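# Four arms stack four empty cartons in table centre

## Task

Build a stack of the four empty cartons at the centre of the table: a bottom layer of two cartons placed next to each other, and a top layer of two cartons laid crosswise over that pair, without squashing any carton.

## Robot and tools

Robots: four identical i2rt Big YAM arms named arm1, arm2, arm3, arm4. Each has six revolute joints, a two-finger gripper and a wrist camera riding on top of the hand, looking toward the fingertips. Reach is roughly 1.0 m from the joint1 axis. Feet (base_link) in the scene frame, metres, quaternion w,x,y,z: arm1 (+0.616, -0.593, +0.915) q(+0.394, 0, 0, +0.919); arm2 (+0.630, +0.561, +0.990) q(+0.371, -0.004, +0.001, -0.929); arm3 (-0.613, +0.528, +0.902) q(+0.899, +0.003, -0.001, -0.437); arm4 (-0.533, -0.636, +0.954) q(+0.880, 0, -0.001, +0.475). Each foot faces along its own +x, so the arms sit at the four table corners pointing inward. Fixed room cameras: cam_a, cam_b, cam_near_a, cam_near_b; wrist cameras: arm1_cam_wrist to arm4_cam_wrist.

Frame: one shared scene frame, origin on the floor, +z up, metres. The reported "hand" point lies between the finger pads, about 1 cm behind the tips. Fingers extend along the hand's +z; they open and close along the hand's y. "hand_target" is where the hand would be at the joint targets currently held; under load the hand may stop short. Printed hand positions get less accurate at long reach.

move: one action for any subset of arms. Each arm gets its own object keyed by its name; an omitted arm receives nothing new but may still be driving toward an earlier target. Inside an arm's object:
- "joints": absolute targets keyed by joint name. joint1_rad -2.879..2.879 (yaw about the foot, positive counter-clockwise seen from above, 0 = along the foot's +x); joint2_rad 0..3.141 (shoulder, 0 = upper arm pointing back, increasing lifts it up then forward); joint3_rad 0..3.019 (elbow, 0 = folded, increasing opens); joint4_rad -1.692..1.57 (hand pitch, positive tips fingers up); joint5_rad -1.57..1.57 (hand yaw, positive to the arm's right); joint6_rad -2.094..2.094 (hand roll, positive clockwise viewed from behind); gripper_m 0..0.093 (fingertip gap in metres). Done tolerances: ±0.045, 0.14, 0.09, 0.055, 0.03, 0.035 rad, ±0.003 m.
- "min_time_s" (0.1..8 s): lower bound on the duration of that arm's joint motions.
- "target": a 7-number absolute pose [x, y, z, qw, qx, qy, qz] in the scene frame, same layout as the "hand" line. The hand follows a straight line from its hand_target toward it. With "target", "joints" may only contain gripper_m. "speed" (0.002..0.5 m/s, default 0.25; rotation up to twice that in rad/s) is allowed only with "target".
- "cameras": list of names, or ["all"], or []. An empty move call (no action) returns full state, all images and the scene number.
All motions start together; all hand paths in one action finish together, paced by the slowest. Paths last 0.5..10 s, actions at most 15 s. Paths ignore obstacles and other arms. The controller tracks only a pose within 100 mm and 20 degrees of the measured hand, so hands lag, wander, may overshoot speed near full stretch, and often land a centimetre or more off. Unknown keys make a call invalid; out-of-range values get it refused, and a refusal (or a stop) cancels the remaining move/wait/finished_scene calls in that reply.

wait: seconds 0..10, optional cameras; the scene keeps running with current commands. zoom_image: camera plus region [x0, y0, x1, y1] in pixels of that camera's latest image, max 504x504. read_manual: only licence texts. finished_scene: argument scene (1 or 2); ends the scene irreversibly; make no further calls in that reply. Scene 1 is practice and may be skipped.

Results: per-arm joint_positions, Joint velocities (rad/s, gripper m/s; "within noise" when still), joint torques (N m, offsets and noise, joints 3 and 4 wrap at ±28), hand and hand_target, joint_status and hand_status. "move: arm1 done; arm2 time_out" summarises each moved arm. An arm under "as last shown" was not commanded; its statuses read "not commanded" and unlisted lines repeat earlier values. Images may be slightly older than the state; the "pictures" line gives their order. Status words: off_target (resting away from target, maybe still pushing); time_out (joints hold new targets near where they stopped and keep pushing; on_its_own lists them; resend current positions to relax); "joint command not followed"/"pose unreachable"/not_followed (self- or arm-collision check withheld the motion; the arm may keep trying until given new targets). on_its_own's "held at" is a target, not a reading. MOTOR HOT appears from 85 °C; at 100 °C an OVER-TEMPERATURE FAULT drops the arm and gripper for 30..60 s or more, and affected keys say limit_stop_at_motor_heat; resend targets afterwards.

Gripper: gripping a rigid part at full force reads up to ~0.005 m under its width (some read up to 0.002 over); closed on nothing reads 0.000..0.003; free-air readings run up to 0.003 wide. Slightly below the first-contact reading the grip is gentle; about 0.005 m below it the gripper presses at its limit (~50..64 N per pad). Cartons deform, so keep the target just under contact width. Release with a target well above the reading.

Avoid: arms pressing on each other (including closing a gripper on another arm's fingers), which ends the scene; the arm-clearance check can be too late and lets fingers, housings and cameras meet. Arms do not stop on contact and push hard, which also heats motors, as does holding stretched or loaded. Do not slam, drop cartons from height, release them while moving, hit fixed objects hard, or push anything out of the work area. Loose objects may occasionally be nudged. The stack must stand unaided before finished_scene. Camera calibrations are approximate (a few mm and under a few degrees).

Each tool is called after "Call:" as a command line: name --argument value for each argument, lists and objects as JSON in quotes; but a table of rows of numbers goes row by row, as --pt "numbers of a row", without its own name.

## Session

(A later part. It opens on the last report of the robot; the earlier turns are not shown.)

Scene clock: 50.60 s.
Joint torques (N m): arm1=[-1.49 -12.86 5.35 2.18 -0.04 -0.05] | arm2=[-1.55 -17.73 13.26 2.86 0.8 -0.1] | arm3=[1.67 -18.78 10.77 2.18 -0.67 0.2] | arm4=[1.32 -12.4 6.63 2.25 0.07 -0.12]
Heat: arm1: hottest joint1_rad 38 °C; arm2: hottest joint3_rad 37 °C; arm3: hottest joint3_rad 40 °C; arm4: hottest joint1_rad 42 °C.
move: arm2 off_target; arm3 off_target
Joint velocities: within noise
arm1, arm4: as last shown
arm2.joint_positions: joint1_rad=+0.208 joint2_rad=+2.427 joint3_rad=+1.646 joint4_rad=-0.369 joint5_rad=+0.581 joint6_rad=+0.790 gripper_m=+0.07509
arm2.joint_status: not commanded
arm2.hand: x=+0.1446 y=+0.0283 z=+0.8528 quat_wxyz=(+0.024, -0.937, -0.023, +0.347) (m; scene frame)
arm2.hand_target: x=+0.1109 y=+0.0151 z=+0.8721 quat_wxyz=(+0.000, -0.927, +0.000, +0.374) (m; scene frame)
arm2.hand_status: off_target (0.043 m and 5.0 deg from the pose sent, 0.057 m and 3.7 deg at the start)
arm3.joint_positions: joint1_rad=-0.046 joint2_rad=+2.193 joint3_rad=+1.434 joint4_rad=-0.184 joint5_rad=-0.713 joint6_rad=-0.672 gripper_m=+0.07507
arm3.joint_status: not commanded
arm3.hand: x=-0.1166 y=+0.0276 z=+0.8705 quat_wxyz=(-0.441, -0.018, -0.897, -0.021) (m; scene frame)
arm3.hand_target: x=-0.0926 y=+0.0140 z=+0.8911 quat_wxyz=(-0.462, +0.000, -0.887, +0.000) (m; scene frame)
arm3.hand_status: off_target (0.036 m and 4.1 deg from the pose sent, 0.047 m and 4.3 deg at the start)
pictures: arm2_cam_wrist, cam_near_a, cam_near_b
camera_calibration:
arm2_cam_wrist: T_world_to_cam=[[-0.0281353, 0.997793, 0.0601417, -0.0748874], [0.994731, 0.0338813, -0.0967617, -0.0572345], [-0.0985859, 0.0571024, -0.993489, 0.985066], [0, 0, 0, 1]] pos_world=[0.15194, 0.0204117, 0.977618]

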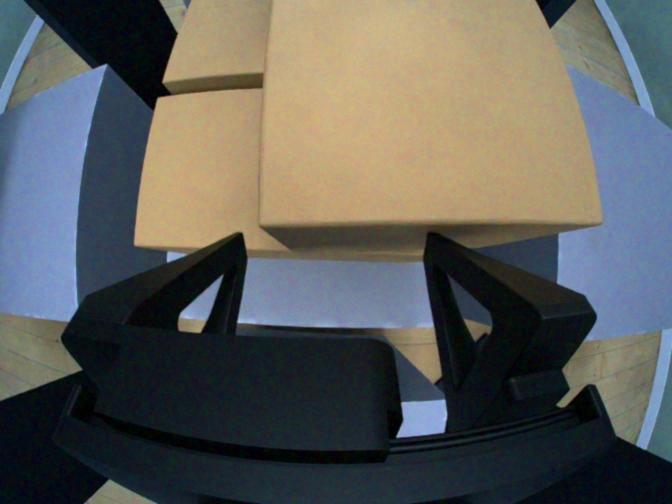

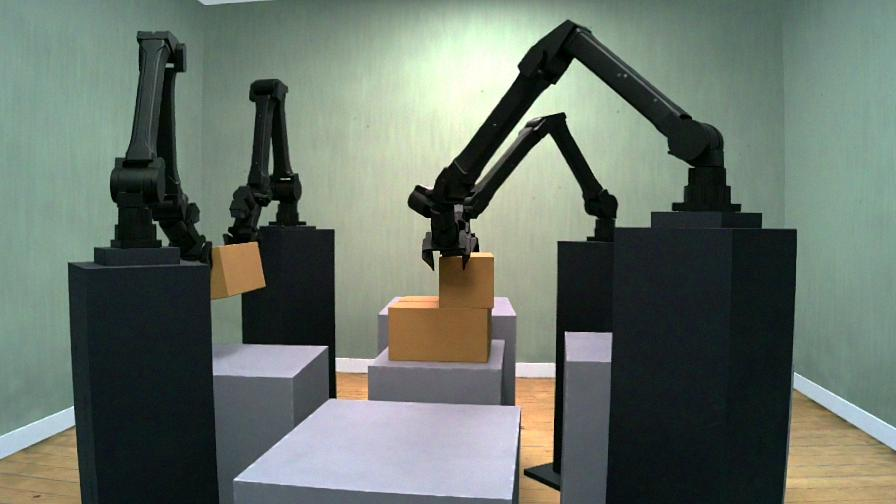

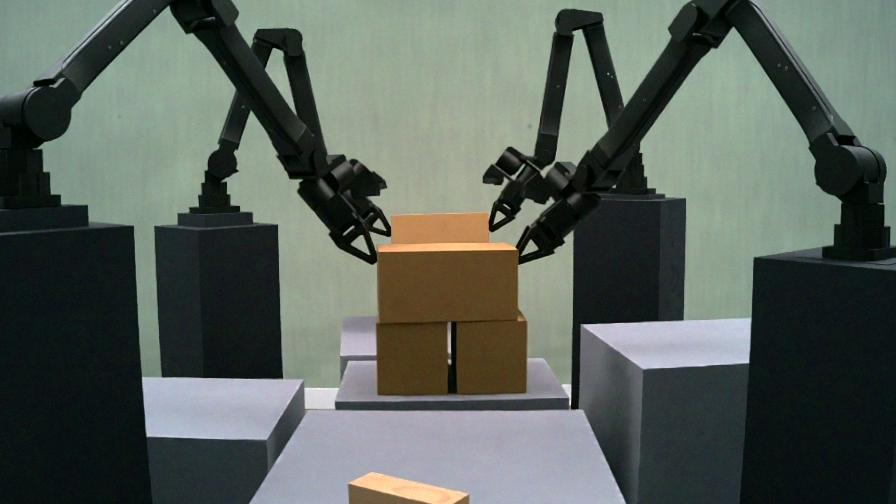

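Call:
move --arm2 '{"target":[0.22,0.02,0.875,0,-0.926,0,0.373],"speed":0.12}' --arm3 '{"target":[-0.2,0.02,0.9,0.462,0,0.886,0],"speed":0.12}'

Call:
move --arm2 '{"target":[0.36,0.25,1.0,0,-0.926,0,0.373],"speed":0.3}' --arm3 '{"target":[-0.34,0.25,1.0,0.462,0,0.886,0],"speed":0.3}'

Call:
move --arm1 '{"target":[0.1,-0.13,0.955,0,-0.878,0,0.479],"speed":0.14}' --arm4 '{"target":[-0.11,-0.12,0.95,0.371,0,0.928,0],"speed":0.14}' --cameras '["cam_near_a","cam_near_b","arm1_cam_wrist","arm4_cam_wrist"]'

Scene clock: 53.63 s.
Joint torques (N m): arm1=[-1.55 -12.92 5.37 2.18 -0.04 -0.05] | arm2=[0.26 -19.02 6.19 2.03 0.68 0.14] | arm3=[-0.15 -19.43 6.37 0.7 -0.69 0.03] | arm4=[1.44 -12.45 6.57 2.28 0.09 -0.11]
Heat: arm1: hottest joint1_rad 37 °C; arm2: hottest joint3_rad 38 °C; arm3: hottest joint3_rad 40 °C; arm4: hottest joint1_rad 42 °C.
move: arm2 off_target; arm3 off_target
Joint velocities: within noise
arm1, arm4: as last shown
arm2.joint_positions: joint1_rad=+0.322 joint2_rad=+2.352 joint3_rad=+1.484 joint4_rad=-0.326 joint5_rad=+0.648 joint6_rad=+0.928 gripper_m=+0.07509
arm2.joint_status: not commanded
arm2.hand: x=+0.2244 y=+0.0268 z=+0.8560 quat_wxyz=(+0.018, -0.932, -0.012, +0.363) (m; scene frame)
arm2.hand_target: x=+0.2200 y=+0.0202 z=+0.8748 quat_wxyz=(+0.000, -0.928, +0.000, +0.373) (m; scene frame)
arm2.hand_status: off_target (0.021 m and 2.8 deg from the pose sent, 0.079 m and 5.0 deg at the start)
arm3.joint_positions: joint1_rad=-0.169 joint2_rad=+2.092 joint3_rad=+1.288 joint4_rad=-0.186 joint5_rad=-0.801 joint6_rad=-0.815 gripper_m=+0.07507
arm3.joint_status: not commanded
arm3.hand: x=-0.1979 y=+0.0235 z=+0.8879 quat_wxyz=(-0.459, -0.004, -0.889, -0.007) (m; scene frame)
arm3.hand_target: x=-0.1998 y=+0.0200 z=+0.8999 quat_wxyz=(-0.462, +0.000, -0.887, +0.000) (m; scene frame)
arm3.hand_status: off_target (0.013 m and 1.0 deg from the pose sent, 0.089 m and 4.1 deg at the start)
pictures: none

Scene clock: 55.60 s.
Joint torques (N m): arm1=[-1.49 -12.92 5.35 2.18 -0.03 -0.05] | arm2=[2.02 -8.94 5.87 0.77 0.68 0.06] | arm3=[-0.79 -8.41 6.95 0.65 -0.71 0.1] | arm4=[1.49 -12.51 6.63 2.29 0.08 -0.11]
Heat: arm1: hottest joint1_rad 37 °C; arm2: hottest joint3_rad 38 °C; arm3: hottest joint3_rad 40 °C; arm4: hottest joint1_rad 42 °C.
move: arm2 done; arm3 done
Joint velocities: within noise
arm1, arm4: as last shown
arm2.joint_positions: joint1_rad=+0.352 joint2_rad=+1.590 joint3_rad=+0.645 joint4_rad=-0.237 joint5_rad=+0.665 joint6_rad=+0.976 gripper_m=+0.07509
arm2.joint_status: not commanded
arm2.hand: x=+0.3555 y=+0.2502 z=+0.9956 quat_wxyz=(+0.003, -0.928, +0.000, +0.372) (m; scene frame)
arm2.hand_target: x=+0.3598 y=+0.2499 z=+1.0000 quat_wxyz=(+0.000, -0.928, +0.000, +0.374) (m; scene frame)
arm2.hand_status: done (0.006 m and 0.4 deg from the pose sent, 0.298 m and 2.8 deg at the start)
arm3.joint_positions: joint1_rad=-0.209 joint2_rad=+1.295 joint3_rad=+0.564 joint4_rad=-0.293 joint5_rad=-0.826 joint6_rad=-0.873 gripper_m=+0.07507
arm3.joint_status: not commanded
arm3.hand: x=-0.3365 y=+0.2533 z=+0.9959 quat_wxyz=(-0.460, +0.001, -0.888, -0.006) (m; scene frame)
arm3.hand_target: x=-0.3399 y=+0.2500 z=+0.9999 quat_wxyz=(-0.462, +0.000, -0.887, +0.000) (m; scene frame)
arm3.hand_status: done (0.006 m and 0.7 deg from the pose sent, 0.290 m and 1.1 deg at the start)
pictures: none

Scene clock: 60.37 s.
Joint torques (N m): arm1=[1.96 -14.21 11.69 1.61 -0.76 0.21] | arm2=[2.2 -9.05 5.81 0.75 0.69 0.09] | arm3=[-0.73 -8.29 6.95 0.65 -0.72 0.04] | arm4=[-2.49 -16.97 14.78 1.1 1.29 -0.29]
Heat: arm1: hottest joint1_rad 37 °C; arm2: hottest joint2_rad 37 °C; arm3: hottest joint3_rad 40 °C; arm4: hottest joint1_rad 42 °C.
move: arm1 off_target; arm4 off_target
Joint velocities: within noise
arm1.joint_positions: joint1_rad=-0.110 joint2_rad=+2.016 joint3_rad=+1.218 joint4_rad=-0.090 joint5_rad=-0.704 joint6_rad=-0.609 gripper_m=+0.07509
arm1.joint_status: not commanded
arm1.hand: x=+0.1372 y=-0.1488 z=+0.9237 quat_wxyz=(+0.017, +0.892, -0.024, -0.452) (m; scene frame)
arm1.hand_target: x=+0.1032 y=-0.1335 z=+0.9568 quat_wxyz=(+0.000, +0.878, +0.000, -0.479) (m; scene frame)
arm1.hand_status: off_target (0.052 m and 4.9 deg from the pose sent, 0.556 m and 5.9 deg at the start)
arm2, arm3: as last shown
arm3.joint_positions: joint1_rad=-0.209 joint2_rad=+1.295 joint3_rad=+0.564 joint4_rad=-0.293 joint5_rad=-0.826 joint6_rad=-0.874 gripper_m=+0.07507
arm4.joint_positions: joint1_rad=+0.086 joint2_rad=+2.054 joint3_rad=+1.329 joint4_rad=-0.456 joint5_rad=+0.616 joint6_rad=+0.906 gripper_m=+0.07507
arm4.joint_status: not commanded
arm4.hand: x=-0.1466 y=-0.1334 z=+0.9361 quat_wxyz=(-0.351, +0.021, -0.936, +0.008) (m; scene frame)
arm4.hand_target: x=-0.1117 y=-0.1230 z=+0.9513 quat_wxyz=(-0.371, +0.000, -0.928, +0.000) (m; scene frame)
arm4.hand_status: off_target (0.041 m and 3.6 deg from the pose sent, 0.552 m and 6.2 deg at the start)
pictures: arm1_cam_wrist, arm4_cam_wrist, cam_near_a, cam_near_b
camera_calibration:
arm1_cam_wrist: T_world_to_cam=[[0.0153256, 0.998856, -0.0452926, 0.187958], [0.947992, -0.0289184, -0.316978, 0.161874], [-0.317925, -0.0380791, -0.947351, 1.03741], [0, 0, 0, 1]] pos_world=[0.173482, -0.143558, 1.04261]
arm4_cam_wrist: T_world_to_cam=[[0.0437745, -0.998493, 0.0330928, -0.160731], [-0.994126, -0.046817, -0.097578, -0.0570118], [0.0989803, -0.028627, -0.994678, 1.06446], [0, 0, 0, 1]] pos_world=[-0.155001, -0.132686, 1.05855]

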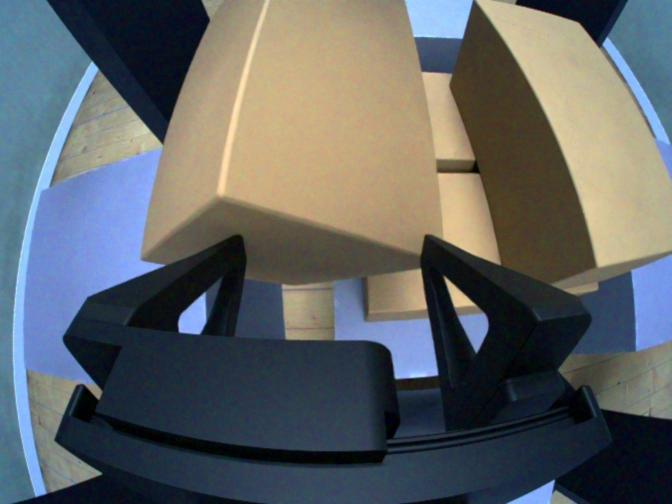

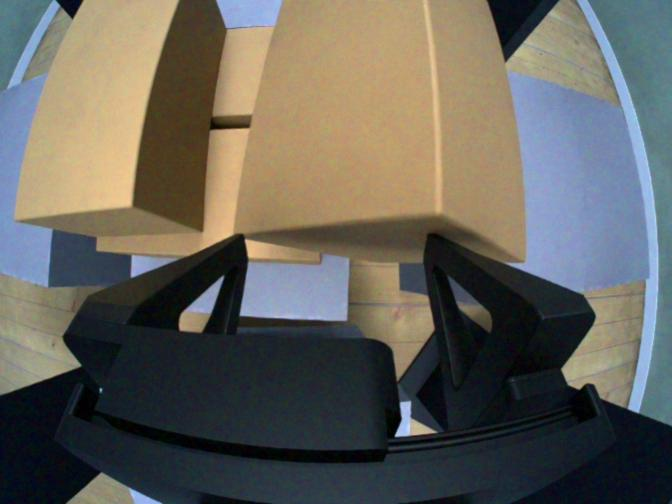

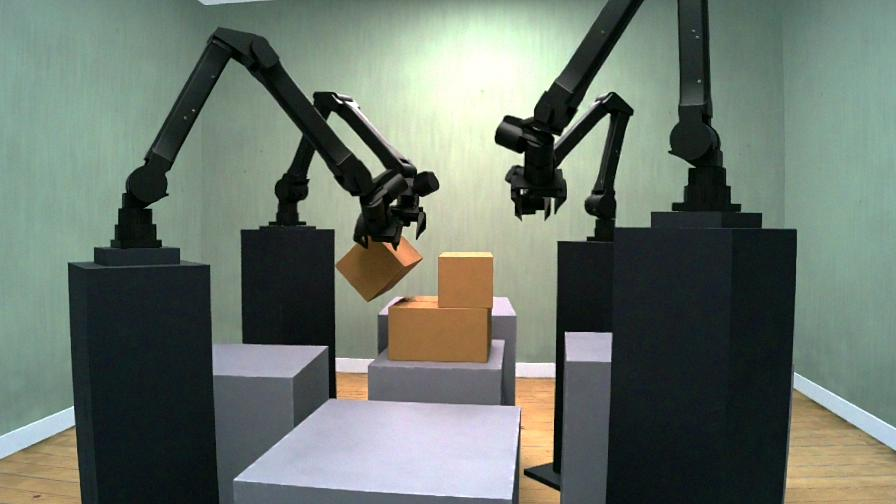

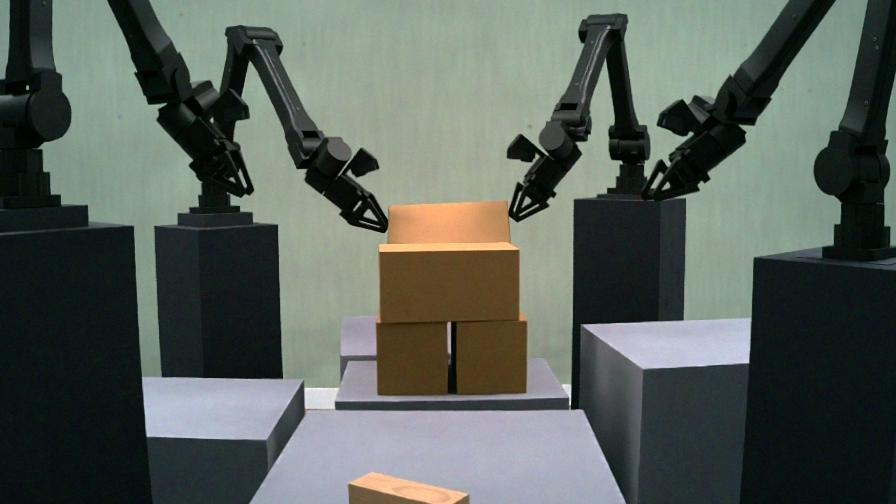

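Call:
move --arm1 '{"target":[0.1,-0.14,0.98,0.371,-0.796,-0.203,0.434],"speed":0.2}' --arm4 '{"target":[-0.11,-0.13,0.97,0.336,0.157,0.841,0.393],"speed":0.2}' --cameras '["cam_near_a","cam_near_b","arm1_cam_wrist","arm4_cam_wrist"]'

Scene clock: 66.10 s.
Joint torques (N m): arm1=[3.84 -16.21 6.2 3.32 -0.4 0.22] | arm2=[1.79 -9.41 5.74 0.73 0.65 0.08] | arm3=[-0.79 -8.35 6.94 0.65 -0.71 0.04] | arm4=[-4.31 -16.5 6.98 2.43 0.86 -0.35]
Heat: arm1: hottest joint3_rad 38 °C; arm2: hottest joint2_rad 37 °C; arm3: hottest joint3_rad 41 °C; arm4: hottest joint1_rad 42 °C.
move: arm1 off_target; arm4 off_target
Joint velocities: within noise
arm1.joint_positions: joint1_rad=-0.036 joint2_rad=+1.989 joint3_rad=+1.023 joint4_rad=+0.493 joint5_rad=-0.313 joint6_rad=-1.089 gripper_m=+0.07509
arm1.joint_status: not commanded
arm1.hand: x=+0.1331 y=-0.1277 z=+0.9401 quat_wxyz=(-0.349, +0.827, +0.182, -0.402) (m; scene frame)
arm1.hand_target: x=+0.1017 y=-0.1413 z=+0.9798 quat_wxyz=(-0.370, +0.796, +0.203, -0.434) (m; scene frame)
arm1.hand_status: off_target (0.053 m and 6.2 deg from the pose sent, 0.068 m and 53.2 deg at the start)
arm2, arm3: as last shown
arm4.joint_positions: joint1_rad=+0.008 joint2_rad=+1.971 joint3_rad=+0.990 joint4_rad=+0.468 joint5_rad=+0.211 joint6_rad=+1.180 gripper_m=+0.07507
arm4.joint_status: not commanded
arm4.hand: x=-0.1460 y=-0.1040 z=+0.9702 quat_wxyz=(-0.313, -0.131, -0.850, -0.403) (m; scene frame)
arm4.hand_target: x=-0.1119 y=-0.1306 z=+0.9701 quat_wxyz=(-0.336, -0.157, -0.842, -0.393) (m; scene frame)
arm4.hand_status: off_target (0.044 m and 4.3 deg from the pose sent, 0.050 m and 51.9 deg at the start)
pictures: arm1_cam_wrist, arm4_cam_wrist, cam_near_a, cam_near_b
camera_calibration:
arm1_cam_wrist: T_world_to_cam=[[-0.0325337, 0.685496, 0.727349, -0.592344], [0.954842, 0.236352, -0.180043, 0.0757431], [-0.295329, 0.688646, -0.662229, 0.874323], [0, 0, 0, 1]] pos_world=[0.166619, -0.213952, 1.02348]
arm4_cam_wrist: T_world_to_cam=[[0.041059, -0.64343, -0.764403, 0.677808], [-0.996437, 0.0300431, -0.0788109, -0.0622375], [0.0736743, 0.764915, -0.639904, 0.833781], [0, 0, 0, 1]] pos_world=[-0.151274, -0.19978, 1.04675]

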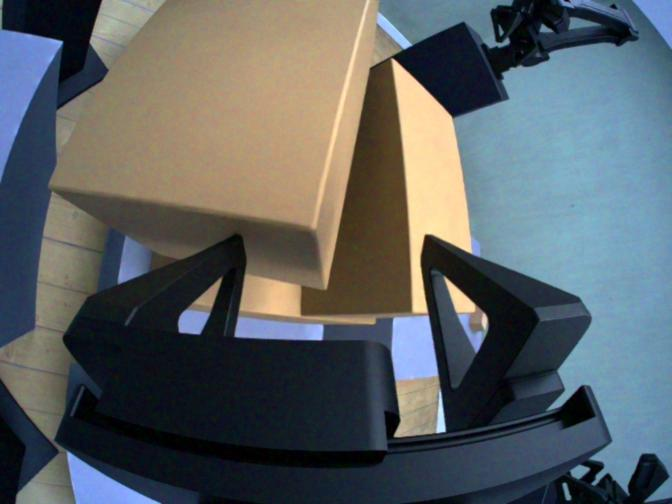

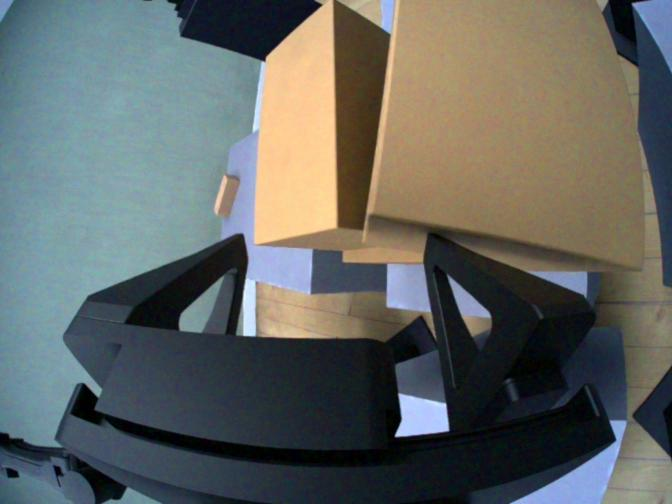

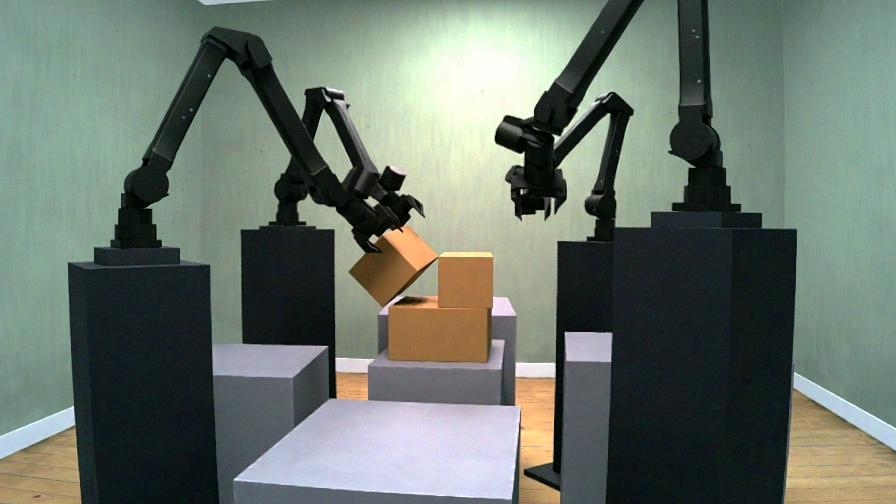

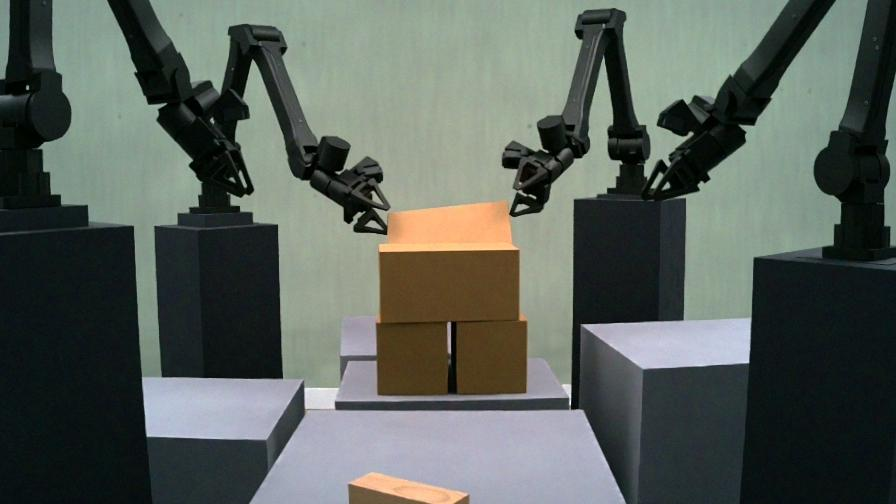

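Call:
move --arm1 '{"target":[0.1,-0.55,0.95,0,-0.878,0,0.479],"speed":0.16}' --arm4 '{"target":[-0.11,-0.55,0.94,0.371,0,0.928,0],"speed":0.16}' --cameras '["cam_near_a","cam_near_b","arm1_cam_wrist","arm4_cam_wrist","cam_b"]'

Scene clock: 72.43 s.
Joint torques (N m): arm1=[1.14 -11.87 6.37 3.29 0.18 0.37] | arm2=[2.14 -9.11 5.85 0.66 0.67 0.07] | arm3=[-0.73 -8.35 6.95 0.68 -0.71 0.05] | arm4=[-1.38 -11.34 7.99 3.1 0.14 -0.51]
Heat: arm1: hottest joint3_rad 38 °C; arm2: hottest joint2_rad 37 °C; arm3: hottest joint3_rad 41 °C; arm4: hottest joint1_rad 42 °C.
move: arm1 off_target; arm4 off_target
Joint velocities: within noise
arm1.joint_positions: joint1_rad=+0.680 joint2_rad=+1.692 joint3_rad=+0.559 joint4_rad=+0.430 joint5_rad=-0.104 joint6_rad=-0.093 gripper_m=+0.07509
arm1.joint_status: not commanded
arm1.hand: x=+0.1321 y=-0.5475 z=+0.9074 quat_wxyz=(+0.001, +0.906, +0.005, -0.423) (m; scene frame)
arm1.hand_target: x=+0.1025 y=-0.5504 z=+0.9504 quat_wxyz=(+0.001, +0.878, +0.000, -0.478) (m; scene frame)
arm1.hand_status: off_target (0.053 m and 7.3 deg from the pose sent, 0.424 m and 46.6 deg at the start)
arm2, arm3: as last shown
arm4.joint_positions: joint1_rad=-0.690 joint2_rad=+1.604 joint3_rad=+0.441 joint4_rad=+0.222 joint5_rad=+0.199 joint6_rad=+0.244 gripper_m=+0.07507
arm4.joint_status: not commanded
arm4.hand: x=-0.1419 y=-0.5517 z=+0.9129 quat_wxyz=(-0.323, -0.004, -0.946, +0.007) (m; scene frame)
arm4.hand_target: x=-0.1116 y=-0.5506 z=+0.9408 quat_wxyz=(-0.371, -0.001, -0.929, +0.002) (m; scene frame)
arm4.hand_status: off_target (0.042 m and 6.0 deg from the pose sent, 0.449 m and 50.3 deg at the start)
pictures: arm1_cam_wrist, arm4_cam_wrist, cam_b, cam_near_a, cam_near_b
camera_calibration:
arm1_cam_wrist: T_world_to_cam=[[-0.0215473, 0.999724, 0.00940945, 0.541254], [0.966556, 0.0232363, -0.2554, 0.120221], [-0.255548, 0.00359158, -0.96679, 1.03744], [0, 0, 0, 1]] pos_world=[0.160578, -0.547624, 1.0286]
arm4_cam_wrist: T_world_to_cam=[[-0.00195259, -0.999885, 0.0150388, -0.568609], [-0.999195, 0.0013482, -0.0400943, -0.100877], [0.0400694, -0.015105, -0.999083, 1.03208], [0, 0, 0, 1]] pos_world=[-0.143261, -0.552818, 1.03564]

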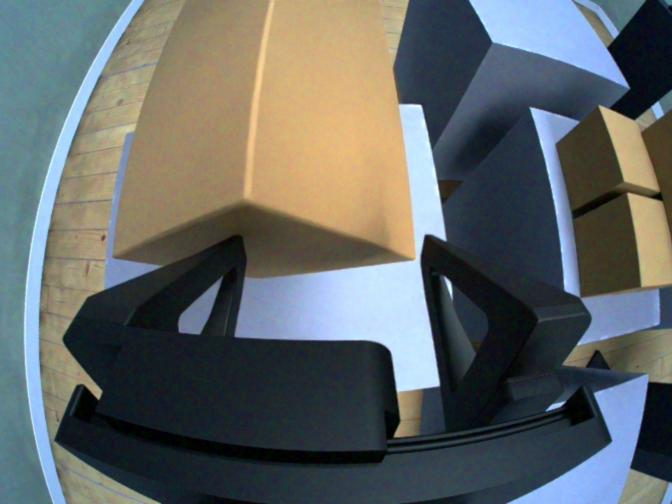

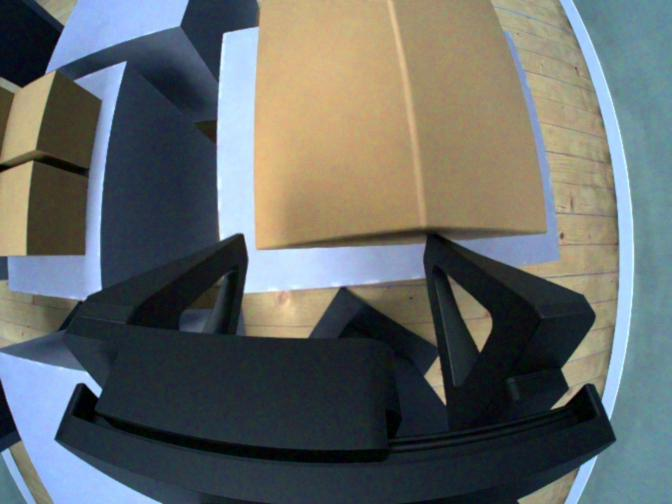

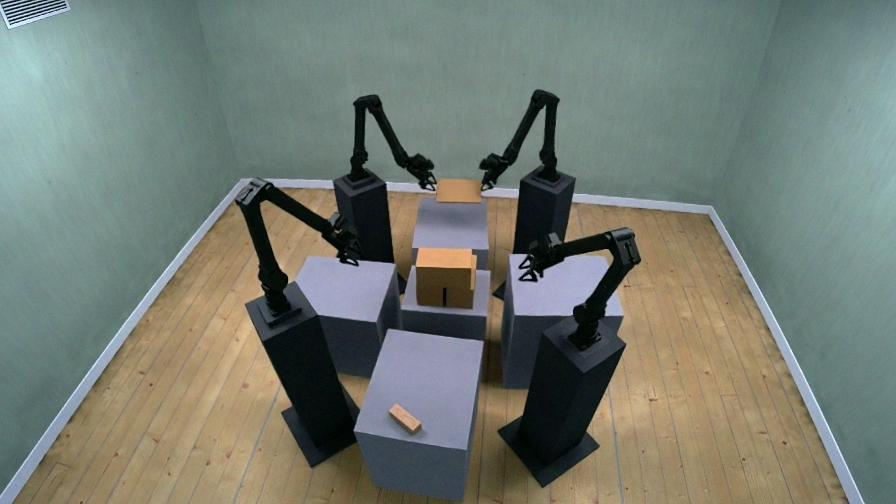

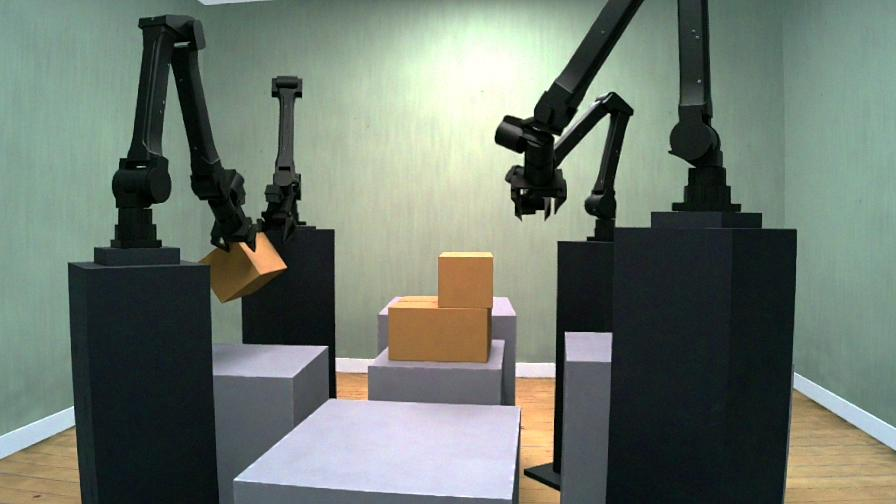

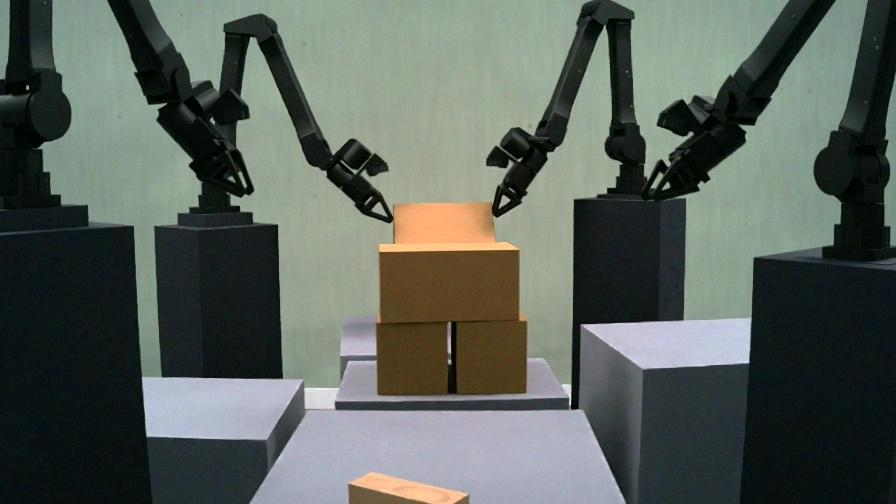

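Call:
move --arm1 '{"target":[0.1,-0.55,0.775,0,-0.878,0,0.479],"speed":0.12}' --arm4 '{"target":[-0.11,-0.55,0.765,0.371,0,0.928,0],"speed":0.12}'

Call:
move --arm1 '{"target":[0.1,-0.66,0.745,0,-0.878,0,0.479],"speed":0.1}' --arm4 '{"target":[-0.11,-0.66,0.735,0.371,0,0.928,0],"speed":0.1}' --cameras '["cam_near_a","cam_near_b","arm1_cam_wrist","arm4_cam_wrist","cam_a"]'

Scene clock: 75.43 s.
Joint torques (N m): arm1=[1.2 -10.64 3.74 3.17 0.14 0.26] | arm2=[1.9 -9.93 5.71 0.61 0.66 0.1] | arm3=[-0.79 -8.35 6.95 0.66 -0.72 0.04] | arm4=[-1.14 -12.16 3.17 2.62 0.16 -0.41]
Heat: arm1: hottest joint3_rad 38 °C; arm2: hottest joint2_rad 37 °C; arm3: hottest joint3_rad 41 °C; arm4: hottest joint1_rad 42 °C.
move: arm1 off_target; arm4 off_target
Joint velocities: within noise
arm1.joint_positions: joint1_rad=+0.680 joint2_rad=+2.263 joint3_rad=+0.626 joint4_rad=+0.971 joint5_rad=-0.101 joint6_rad=-0.080 gripper_m=+0.07509
arm1.joint_status: not commanded
arm1.hand: x=+0.1326 y=-0.5472 z=+0.7595 quat_wxyz=(+0.000, +0.899, -0.001, -0.439) (m; scene frame)
arm1.hand_target: x=+0.1018 y=-0.5504 z=+0.7764 quat_wxyz=(+0.001, +0.878, +0.000, -0.479) (m; scene frame)
arm1.hand_status: off_target (0.036 m and 5.2 deg from the pose sent, 0.136 m and 7.2 deg at the start)
arm2, arm3: as last shown
arm4.joint_positions: joint1_rad=-0.693 joint2_rad=+2.287 joint3_rad=+0.521 joint4_rad=+0.856 joint5_rad=+0.196 joint6_rad=+0.228 gripper_m=+0.07507
arm4.joint_status: not commanded
arm4.hand: x=-0.1421 y=-0.5523 z=+0.7578 quat_wxyz=(-0.336, +0.001, -0.942, +0.005) (m; scene frame)
arm4.hand_target: x=-0.1113 y=-0.5505 z=+0.7664 quat_wxyz=(-0.371, +0.000, -0.929, +0.001) (m; scene frame)
arm4.hand_status: off_target (0.033 m and 4.3 deg from the pose sent, 0.151 m and 5.9 deg at the start)
pictures: none

Scene clock: 77.40 s.
Joint torques (N m): arm1=[0.03 -10.58 3.9 2.89 0.56 0.24] | arm2=[1.9 -9.41 5.78 0.72 0.67 0.06] | arm3=[-0.79 -8.35 6.95 0.66 -0.72 0.05] | arm4=[-0.26 -11.28 2.33 2.45 -0.35 -0.37]
Heat: arm1: hottest joint3_rad 38 °C; arm2: hottest joint2_rad 37 °C; arm3: hottest joint3_rad 41 °C; arm4: hottest joint1_rad 42 °C.
move: arm1 off_target; arm4 off_target
Joint velocities: within noise
arm1.joint_positions: joint1_rad=+0.989 joint2_rad=+2.358 joint3_rad=+0.667 joint4_rad=+1.025 joint5_rad=+0.137 joint6_rad=+0.081 gripper_m=+0.07509
arm1.joint_status: not commanded
arm1.hand: x=+0.1329 y=-0.6553 z=+0.7334 quat_wxyz=(-0.004, +0.898, +0.013, -0.441) (m; scene frame)
arm1.hand_target: x=+0.1018 y=-0.6598 z=+0.7466 quat_wxyz=(+0.001, +0.878, +0.000, -0.478) (m; scene frame)
arm1.hand_status: off_target (0.035 m and 5.2 deg from the pose sent, 0.118 m and 5.2 deg at the start)
arm2, arm3: as last shown
arm4.joint_positions: joint1_rad=-1.062 joint2_rad=+2.405 joint3_rad=+0.540 joint4_rad=+0.988 joint5_rad=-0.038 joint6_rad=-0.035 gripper_m=+0.07507
arm4.joint_status: not commanded
arm4.hand: x=-0.1371 y=-0.6582 z=+0.7323 quat_wxyz=(-0.341, -0.011, -0.940, +0.000) (m; scene frame)
arm4.hand_target: x=-0.1109 y=-0.6601 z=+0.7363 quat_wxyz=(-0.371, +0.000, -0.929, +0.001) (m; scene frame)
arm4.hand_status: off_target (0.027 m and 3.9 deg from the pose sent, 0.115 m and 4.3 deg at the start)
pictures: arm1_cam_wrist, arm4_cam_wrist, cam_a, cam_near_a, cam_near_b
camera_calibration:
arm1_cam_wrist: T_world_to_cam=[[-0.0313006, 0.999166, 0.0262399, 0.639255], [0.955188, 0.0376333, -0.293596, 0.116365], [-0.294339, 0.0158743, -0.955569, 0.874713], [0, 0, 0, 1]] pos_world=[0.166321, -0.656986, 0.853239]
arm4_cam_wrist: T_world_to_cam=[[-0.0103596, -0.999938, -0.00416285, -0.659546], [-0.996907, 0.0106523, -0.0778596, -0.0690224], [0.0778991, 0.00334338, -0.996956, 0.865726], [0, 0, 0, 1]] pos_world=[-0.143081, -0.661664, 0.854971]

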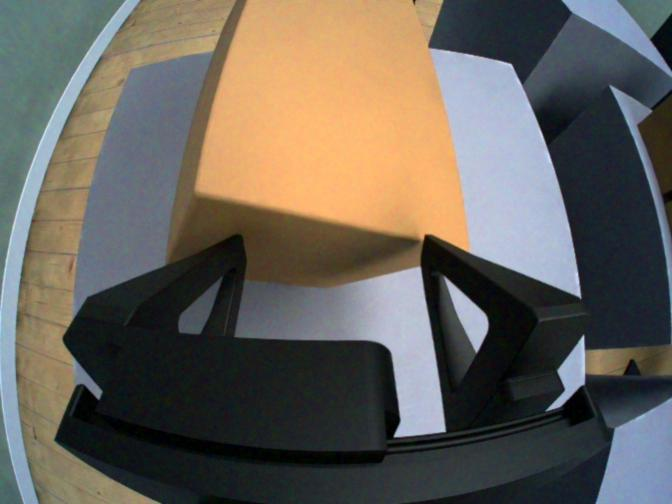

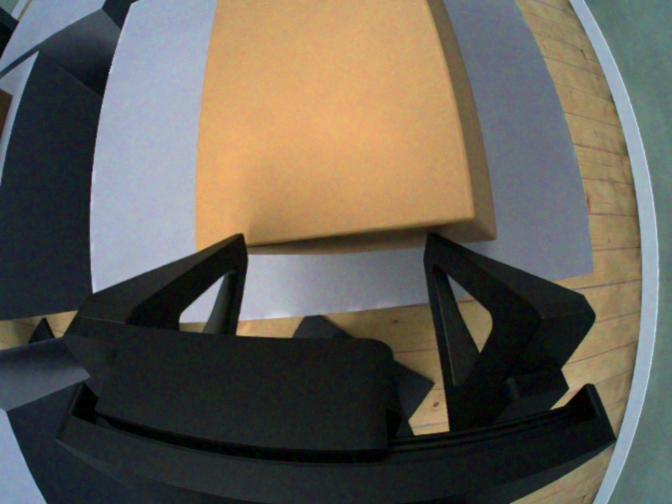

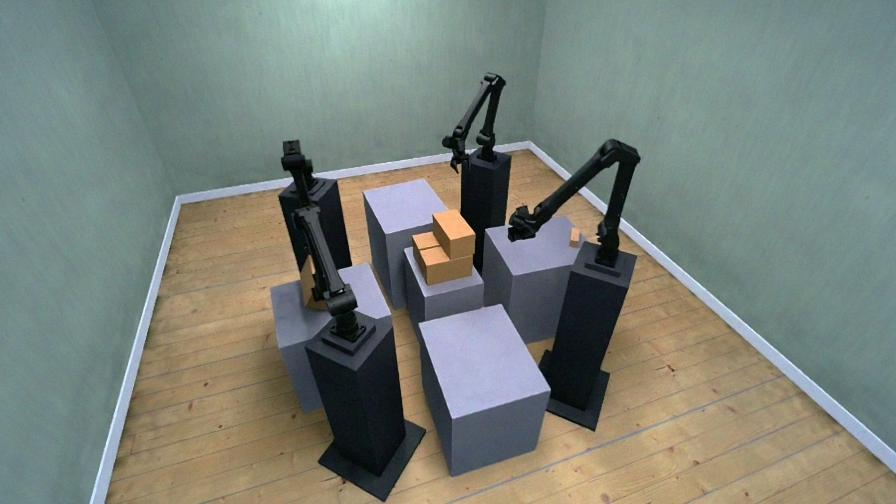

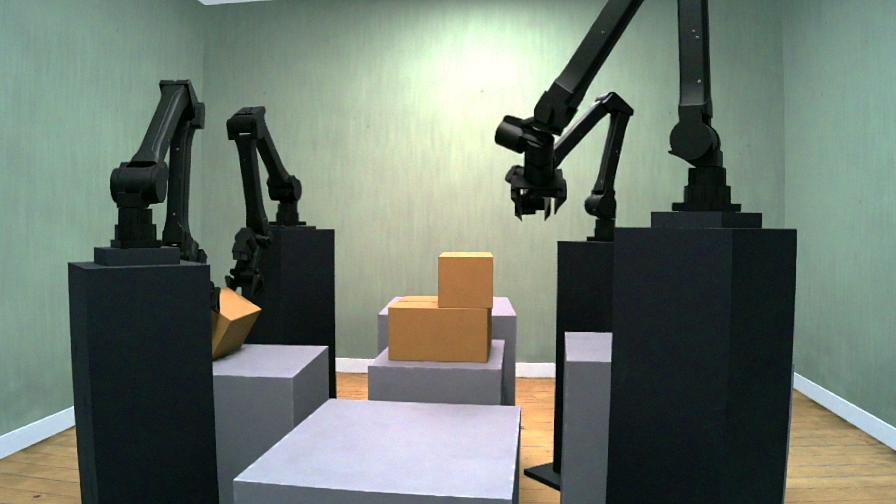

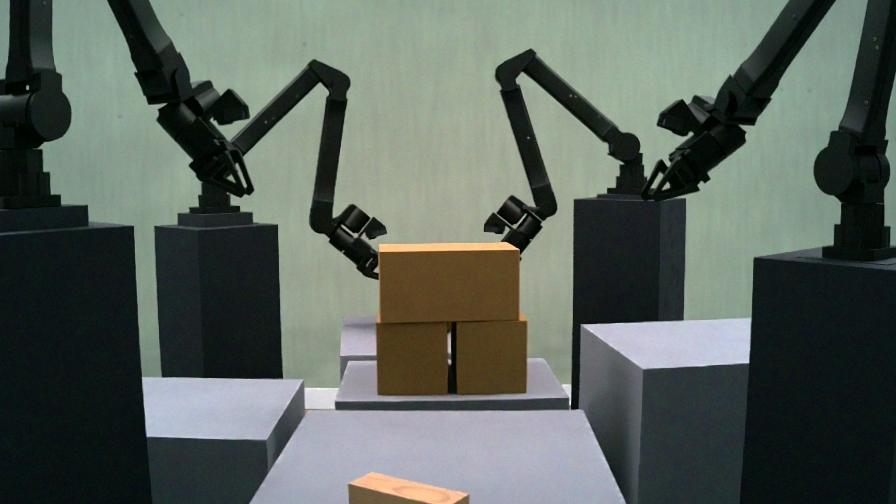

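Call:
move --arm1 '{"target":[0.1,-0.74,0.71,0,-0.878,0,0.479],"speed":0.1}' --arm4 '{"target":[-0.11,-0.74,0.705,0.371,0,0.928,0],"speed":0.1}' --cameras '["cam_near_a","arm1_cam_wrist","arm4_cam_wrist"]'

Scene clock: 79.43 s.
Joint torques (N m): arm1=[-0.32 -11.93 4.19 1.87 0.49 0.19] | arm2=[1.67 -9.47 5.71 0.62 0.64 0.07] | arm3=[-0.79 -8.23 6.97 0.68 -0.72 0.05] | arm4=[0.85 -9.23 5.37 0.73 0.02 -0.32]
Heat: arm1: hottest joint3_rad 38 °C; arm2: hottest joint2_rad 37 °C; arm3: hottest joint3_rad 41 °C; arm4: hottest joint1_rad 42 °C.
move: arm1 off_target; arm4 off_target
Joint velocities: within noise
arm1.joint_positions: joint1_rad=+1.193 joint2_rad=+2.468 joint3_rad=+0.771 joint4_rad=+1.018 joint5_rad=+0.308 joint6_rad=+0.203 gripper_m=+0.07509
arm1.joint_status: not commanded
arm1.hand: x=+0.1333 y=-0.7298 z=+0.6992 quat_wxyz=(-0.009, +0.894, +0.014, -0.448) (m; scene frame)
arm1.hand_target: x=+0.1017 y=-0.7396 z=+0.7120 quat_wxyz=(+0.000, +0.878, +0.000, -0.479) (m; scene frame)
arm1.hand_status: off_target (0.036 m and 4.4 deg from the pose sent, 0.094 m and 5.2 deg at the start)
arm2, arm3: as last shown
arm4.joint_positions: joint1_rad=-1.332 joint2_rad=+2.449 joint3_rad=+0.591 joint4_rad=+1.002 joint5_rad=-0.224 joint6_rad=-0.224 gripper_m=+0.07505
arm4.joint_status: not commanded
arm4.hand: x=-0.1347 y=-0.7366 z=+0.7235 quat_wxyz=(-0.364, -0.016, -0.931, -0.004) (m; scene frame)
arm4.hand_target: x=-0.1118 y=-0.7396 z=+0.7073 quat_wxyz=(-0.371, +0.000, -0.929, +0.000) (m; scene frame)
arm4.hand_status: off_target (0.031 m and 2.1 deg from the pose sent, 0.090 m and 3.9 deg at the start)
pictures: arm1_cam_wrist, arm4_cam_wrist, cam_near_a
camera_calibration:
arm1_cam_wrist: T_world_to_cam=[[-0.0276709, 0.998987, 0.0354982, 0.707445], [0.950269, 0.0373082, -0.309188, 0.120195], [-0.310199, 0.0251774, -0.950338, 0.84861], [0, 0, 0, 1]] pos_world=[0.168596, -0.732578, 0.818516]
arm4_cam_wrist: T_world_to_cam=[[-0.0160327, -0.999758, -0.0150549, -0.730678], [-0.99182, 0.0178087, -0.126395, -0.0254941], [0.126632, 0.0129053, -0.991866, 0.866795], [0, 0, 0, 1]] pos_world=[-0.146765, -0.741233, 0.845522]

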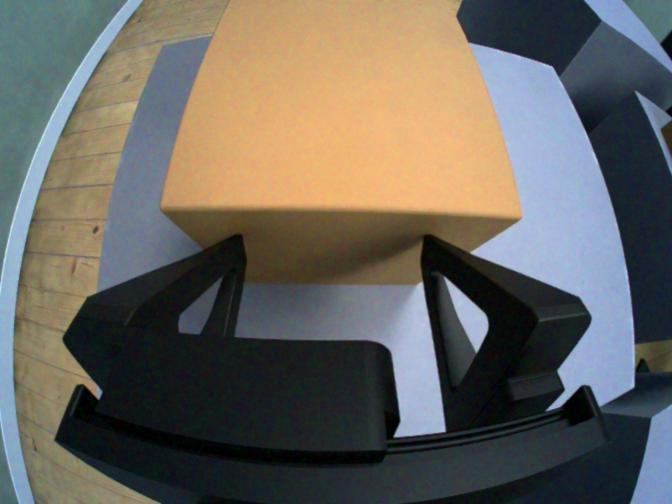

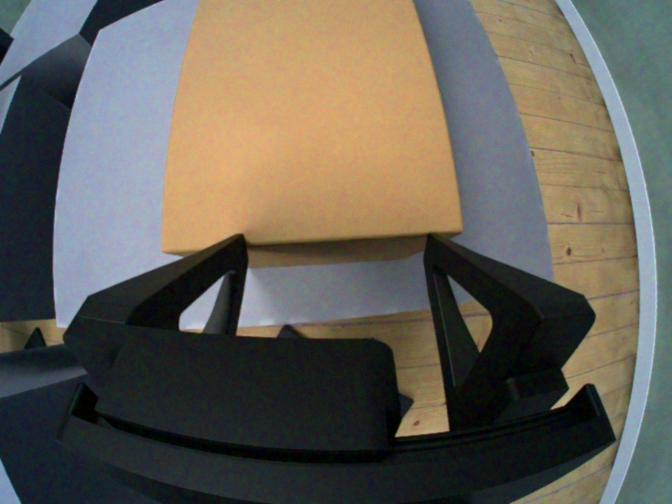

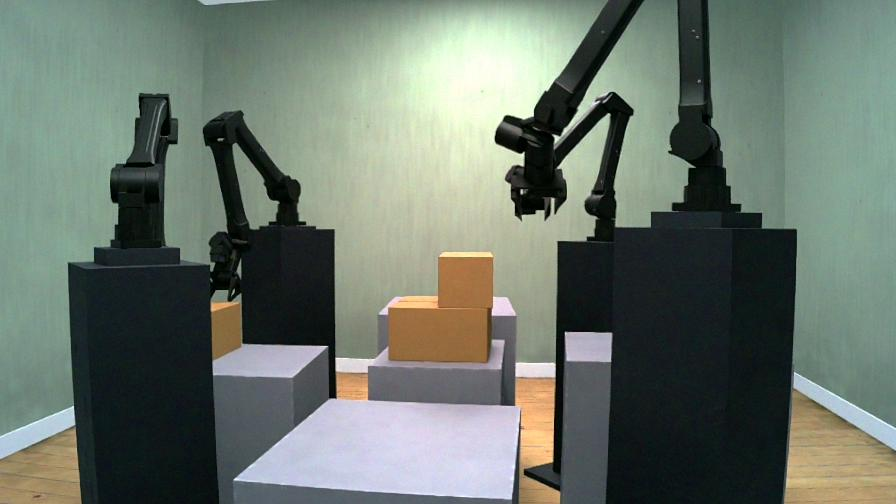

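Call:
move --arm1 '{"target":[0.165,-0.732,0.715,0,-0.878,0,0.479],"speed":0.12,"joints":{"gripper_m":0.092}}' --arm4 '{"target":[-0.17,-0.727,0.71,0.371,0,0.928,0],"speed":0.12,"joints":{"gripper_m":0.092}}'

Call:
move --arm1 '{"target":[0.155,-0.736,0.7,0,-0.878,0,0.479],"speed":0.12}' --arm4 '{"target":[-0.16,-0.724,0.685,0.371,0,0.928,0],"speed":0.12}' --cameras '["arm1_cam_wrist","arm4_cam_wrist"]'

Scene clock: 81.80 s.
Joint torques (N m): arm1=[1.08 -10.11 -0.88 2.25 0.29 0.16] | arm2=[1.79 -9.17 5.72 0.61 0.68 0.07] | arm3=[-0.91 -8.23 6.94 0.66 -0.72 0.04] | arm4=[-0.44 -10.75 -3.59 1.87 -0.1 -0.26]
Heat: arm1: hottest joint3_rad 38 °C; arm2: hottest joint2_rad 37 °C; arm3: hottest joint3_rad 41 °C; arm4: hottest joint1_rad 42 °C.
move: arm1 done; arm4 off_target
Joint velocities: within noise
arm1.joint_positions: joint1_rad=+1.226 joint2_rad=+2.469 joint3_rad=+0.684 joint4_rad=+1.167 joint5_rad=+0.355 joint6_rad=+0.236 gripper_m=+0.09190
arm1.joint_status: all done
arm1.hand: x=+0.1590 y=-0.7278 z=+0.7176 quat_wxyz=(-0.004, +0.878, -0.002, -0.478) (m; scene frame)
arm1.hand_target: x=+0.1650 y=-0.7319 z=+0.7151 quat_wxyz=(+0.000, +0.878, +0.000, -0.479) (m; scene frame)
arm1.hand_status: done (0.008 m and 0.5 deg from the pose sent, 0.036 m and 4.4 deg at the start)
arm2, arm3: as last shown
arm4.joint_positions: joint1_rad=-1.339 joint2_rad=+2.538 joint3_rad=+0.553 joint4_rad=+1.164 joint5_rad=-0.239 joint6_rad=-0.256 gripper_m=+0.09192
arm4.joint_status: all done
arm4.hand: x=-0.1574 y=-0.7287 z=+0.7156 quat_wxyz=(-0.381, +0.001, -0.925, +0.001) (m; scene frame)
arm4.hand_target: x=-0.1700 y=-0.7268 z=+0.7102 quat_wxyz=(-0.371, +0.000, -0.929, +0.000) (m; scene frame)
arm4.hand_status: off_target (0.014 m and 1.2 deg from the pose sent, 0.039 m and 2.1 deg at the start)
pictures: none

Scene clock: 82.80 s.
Joint torques (N m): arm1=[0.97 -9.99 0.01 1.96 0.25 0.15] | arm2=[2.02 -9.58 5.72 0.76 0.68 0.09] | arm3=[-0.85 -8.35 6.97 0.68 -0.72 0.04] | arm4=[1.14 -10.58 -1.85 1.78 0.09 -0.1]
Heat: arm1: hottest joint3_rad 38 °C; arm2: hottest joint2_rad 37 °C; arm3: hottest joint3_rad 41 °C; arm4: hottest joint1_rad 42 °C.
move: arm1 done; arm4 done
Joint velocities: within noise
arm1.joint_positions: joint1_rad=+1.226 joint2_rad=+2.505 joint3_rad=+0.722 joint4_rad=+1.167 joint5_rad=+0.355 joint6_rad=+0.236 gripper_m=+0.09190
arm1.joint_status: not commanded
arm1.hand: x=+0.1520 y=-0.7309 z=+0.7058 quat_wxyz=(-0.004, +0.878, -0.002, -0.479) (m; scene frame)
arm1.hand_target: x=+0.1552 y=-0.7359 z=+0.7000 quat_wxyz=(+0.000, +0.878, +0.000, -0.479) (m; scene frame)
arm1.hand_status: done (0.008 m and 0.5 deg from the pose sent, 0.020 m and 0.5 deg at the start)
arm2.joint_positions: joint1_rad=+0.352 joint2_rad=+1.590 joint3_rad=+0.645 joint4_rad=-0.237 joint5_rad=+0.665 joint6_rad=+0.976 gripper_m=+0.07509
arm2.joint_status: not commanded
arm2.hand: x=+0.3555 y=+0.2502 z=+0.9956 quat_wxyz=(+0.003, -0.928, +0.000, +0.372) (m; scene frame)
arm2.hand_target: x=+0.3598 y=+0.2499 z=+1.0000 quat_wxyz=(+0.000, -0.928, +0.000, +0.374) (m; scene frame)
arm2.hand_status: not commanded
arm3.joint_positions: joint1_rad=-0.209 joint2_rad=+1.295 joint3_rad=+0.564 joint4_rad=-0.293 joint5_rad=-0.826 joint6_rad=-0.874 gripper_m=+0.07507
arm3.joint_status: not commanded
arm3.hand: x=-0.3365 y=+0.2533 z=+0.9959 quat_wxyz=(-0.460, +0.001, -0.888, -0.006) (m; scene frame)
arm3.hand_target: x=-0.3399 y=+0.2500 z=+0.9999 quat_wxyz=(-0.462, +0.000, -0.887, +0.000) (m; scene frame)
arm3.hand_status: not commanded
arm4.joint_positions: joint1_rad=-1.339 joint2_rad=+2.610 joint3_rad=+0.596 joint4_rad=+1.175 joint5_rad=-0.229 joint6_rad=-0.255 gripper_m=+0.09192
arm4.joint_status: not commanded
arm4.hand: x=-0.1603 y=-0.7293 z=+0.6913 quat_wxyz=(-0.371, -0.003, -0.928, +0.003) (m; scene frame)
arm4.hand_target: x=-0.1602 y=-0.7240 z=+0.6851 quat_wxyz=(-0.371, +0.000, -0.929, +0.000) (m; scene frame)
arm4.hand_status: done (0.008 m and 0.4 deg from the pose sent, 0.031 m and 1.2 deg at the start)
pictures: arm1_cam_wrist, arm4_cam_wrist
camera_calibration:
arm1_cam_wrist: T_world_to_cam=[[-0.00280997, 0.999931, 0.0114126, 0.72276], [0.927005, 0.00688489, -0.374985, 0.132214], [-0.375038, 0.00952585, -0.92696, 0.842639], [0, 0, 0, 1]] pos_world=[0.19549, -0.731647, 0.822423]
arm4_cam_wrist: T_world_to_cam=[[0.00301606, -0.999964, 0.00788542, -0.737264], [-0.989782, -0.00410927, -0.142527, -0.0594921], [0.142554, -0.00737498, -0.989759, 0.824375], [0, 0, 0, 1]] pos_world=[-0.174179, -0.731402, 0.813267]

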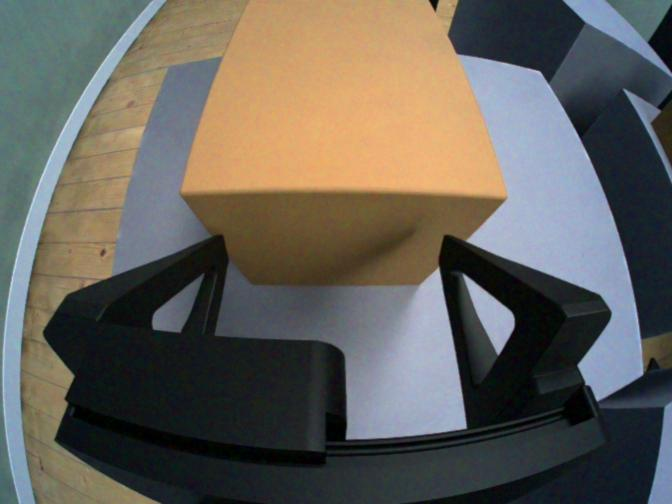

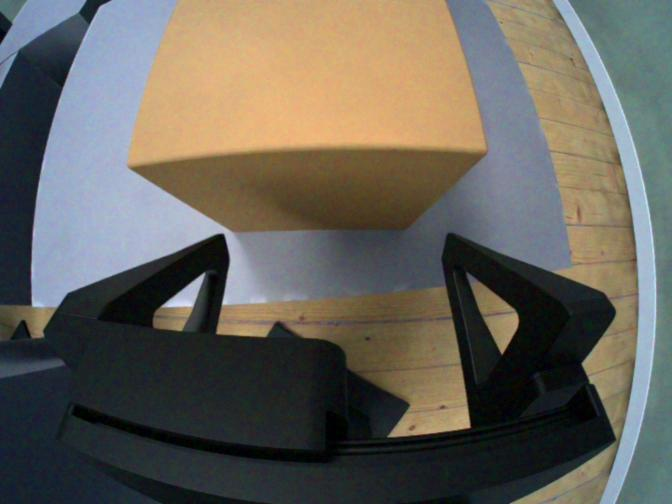

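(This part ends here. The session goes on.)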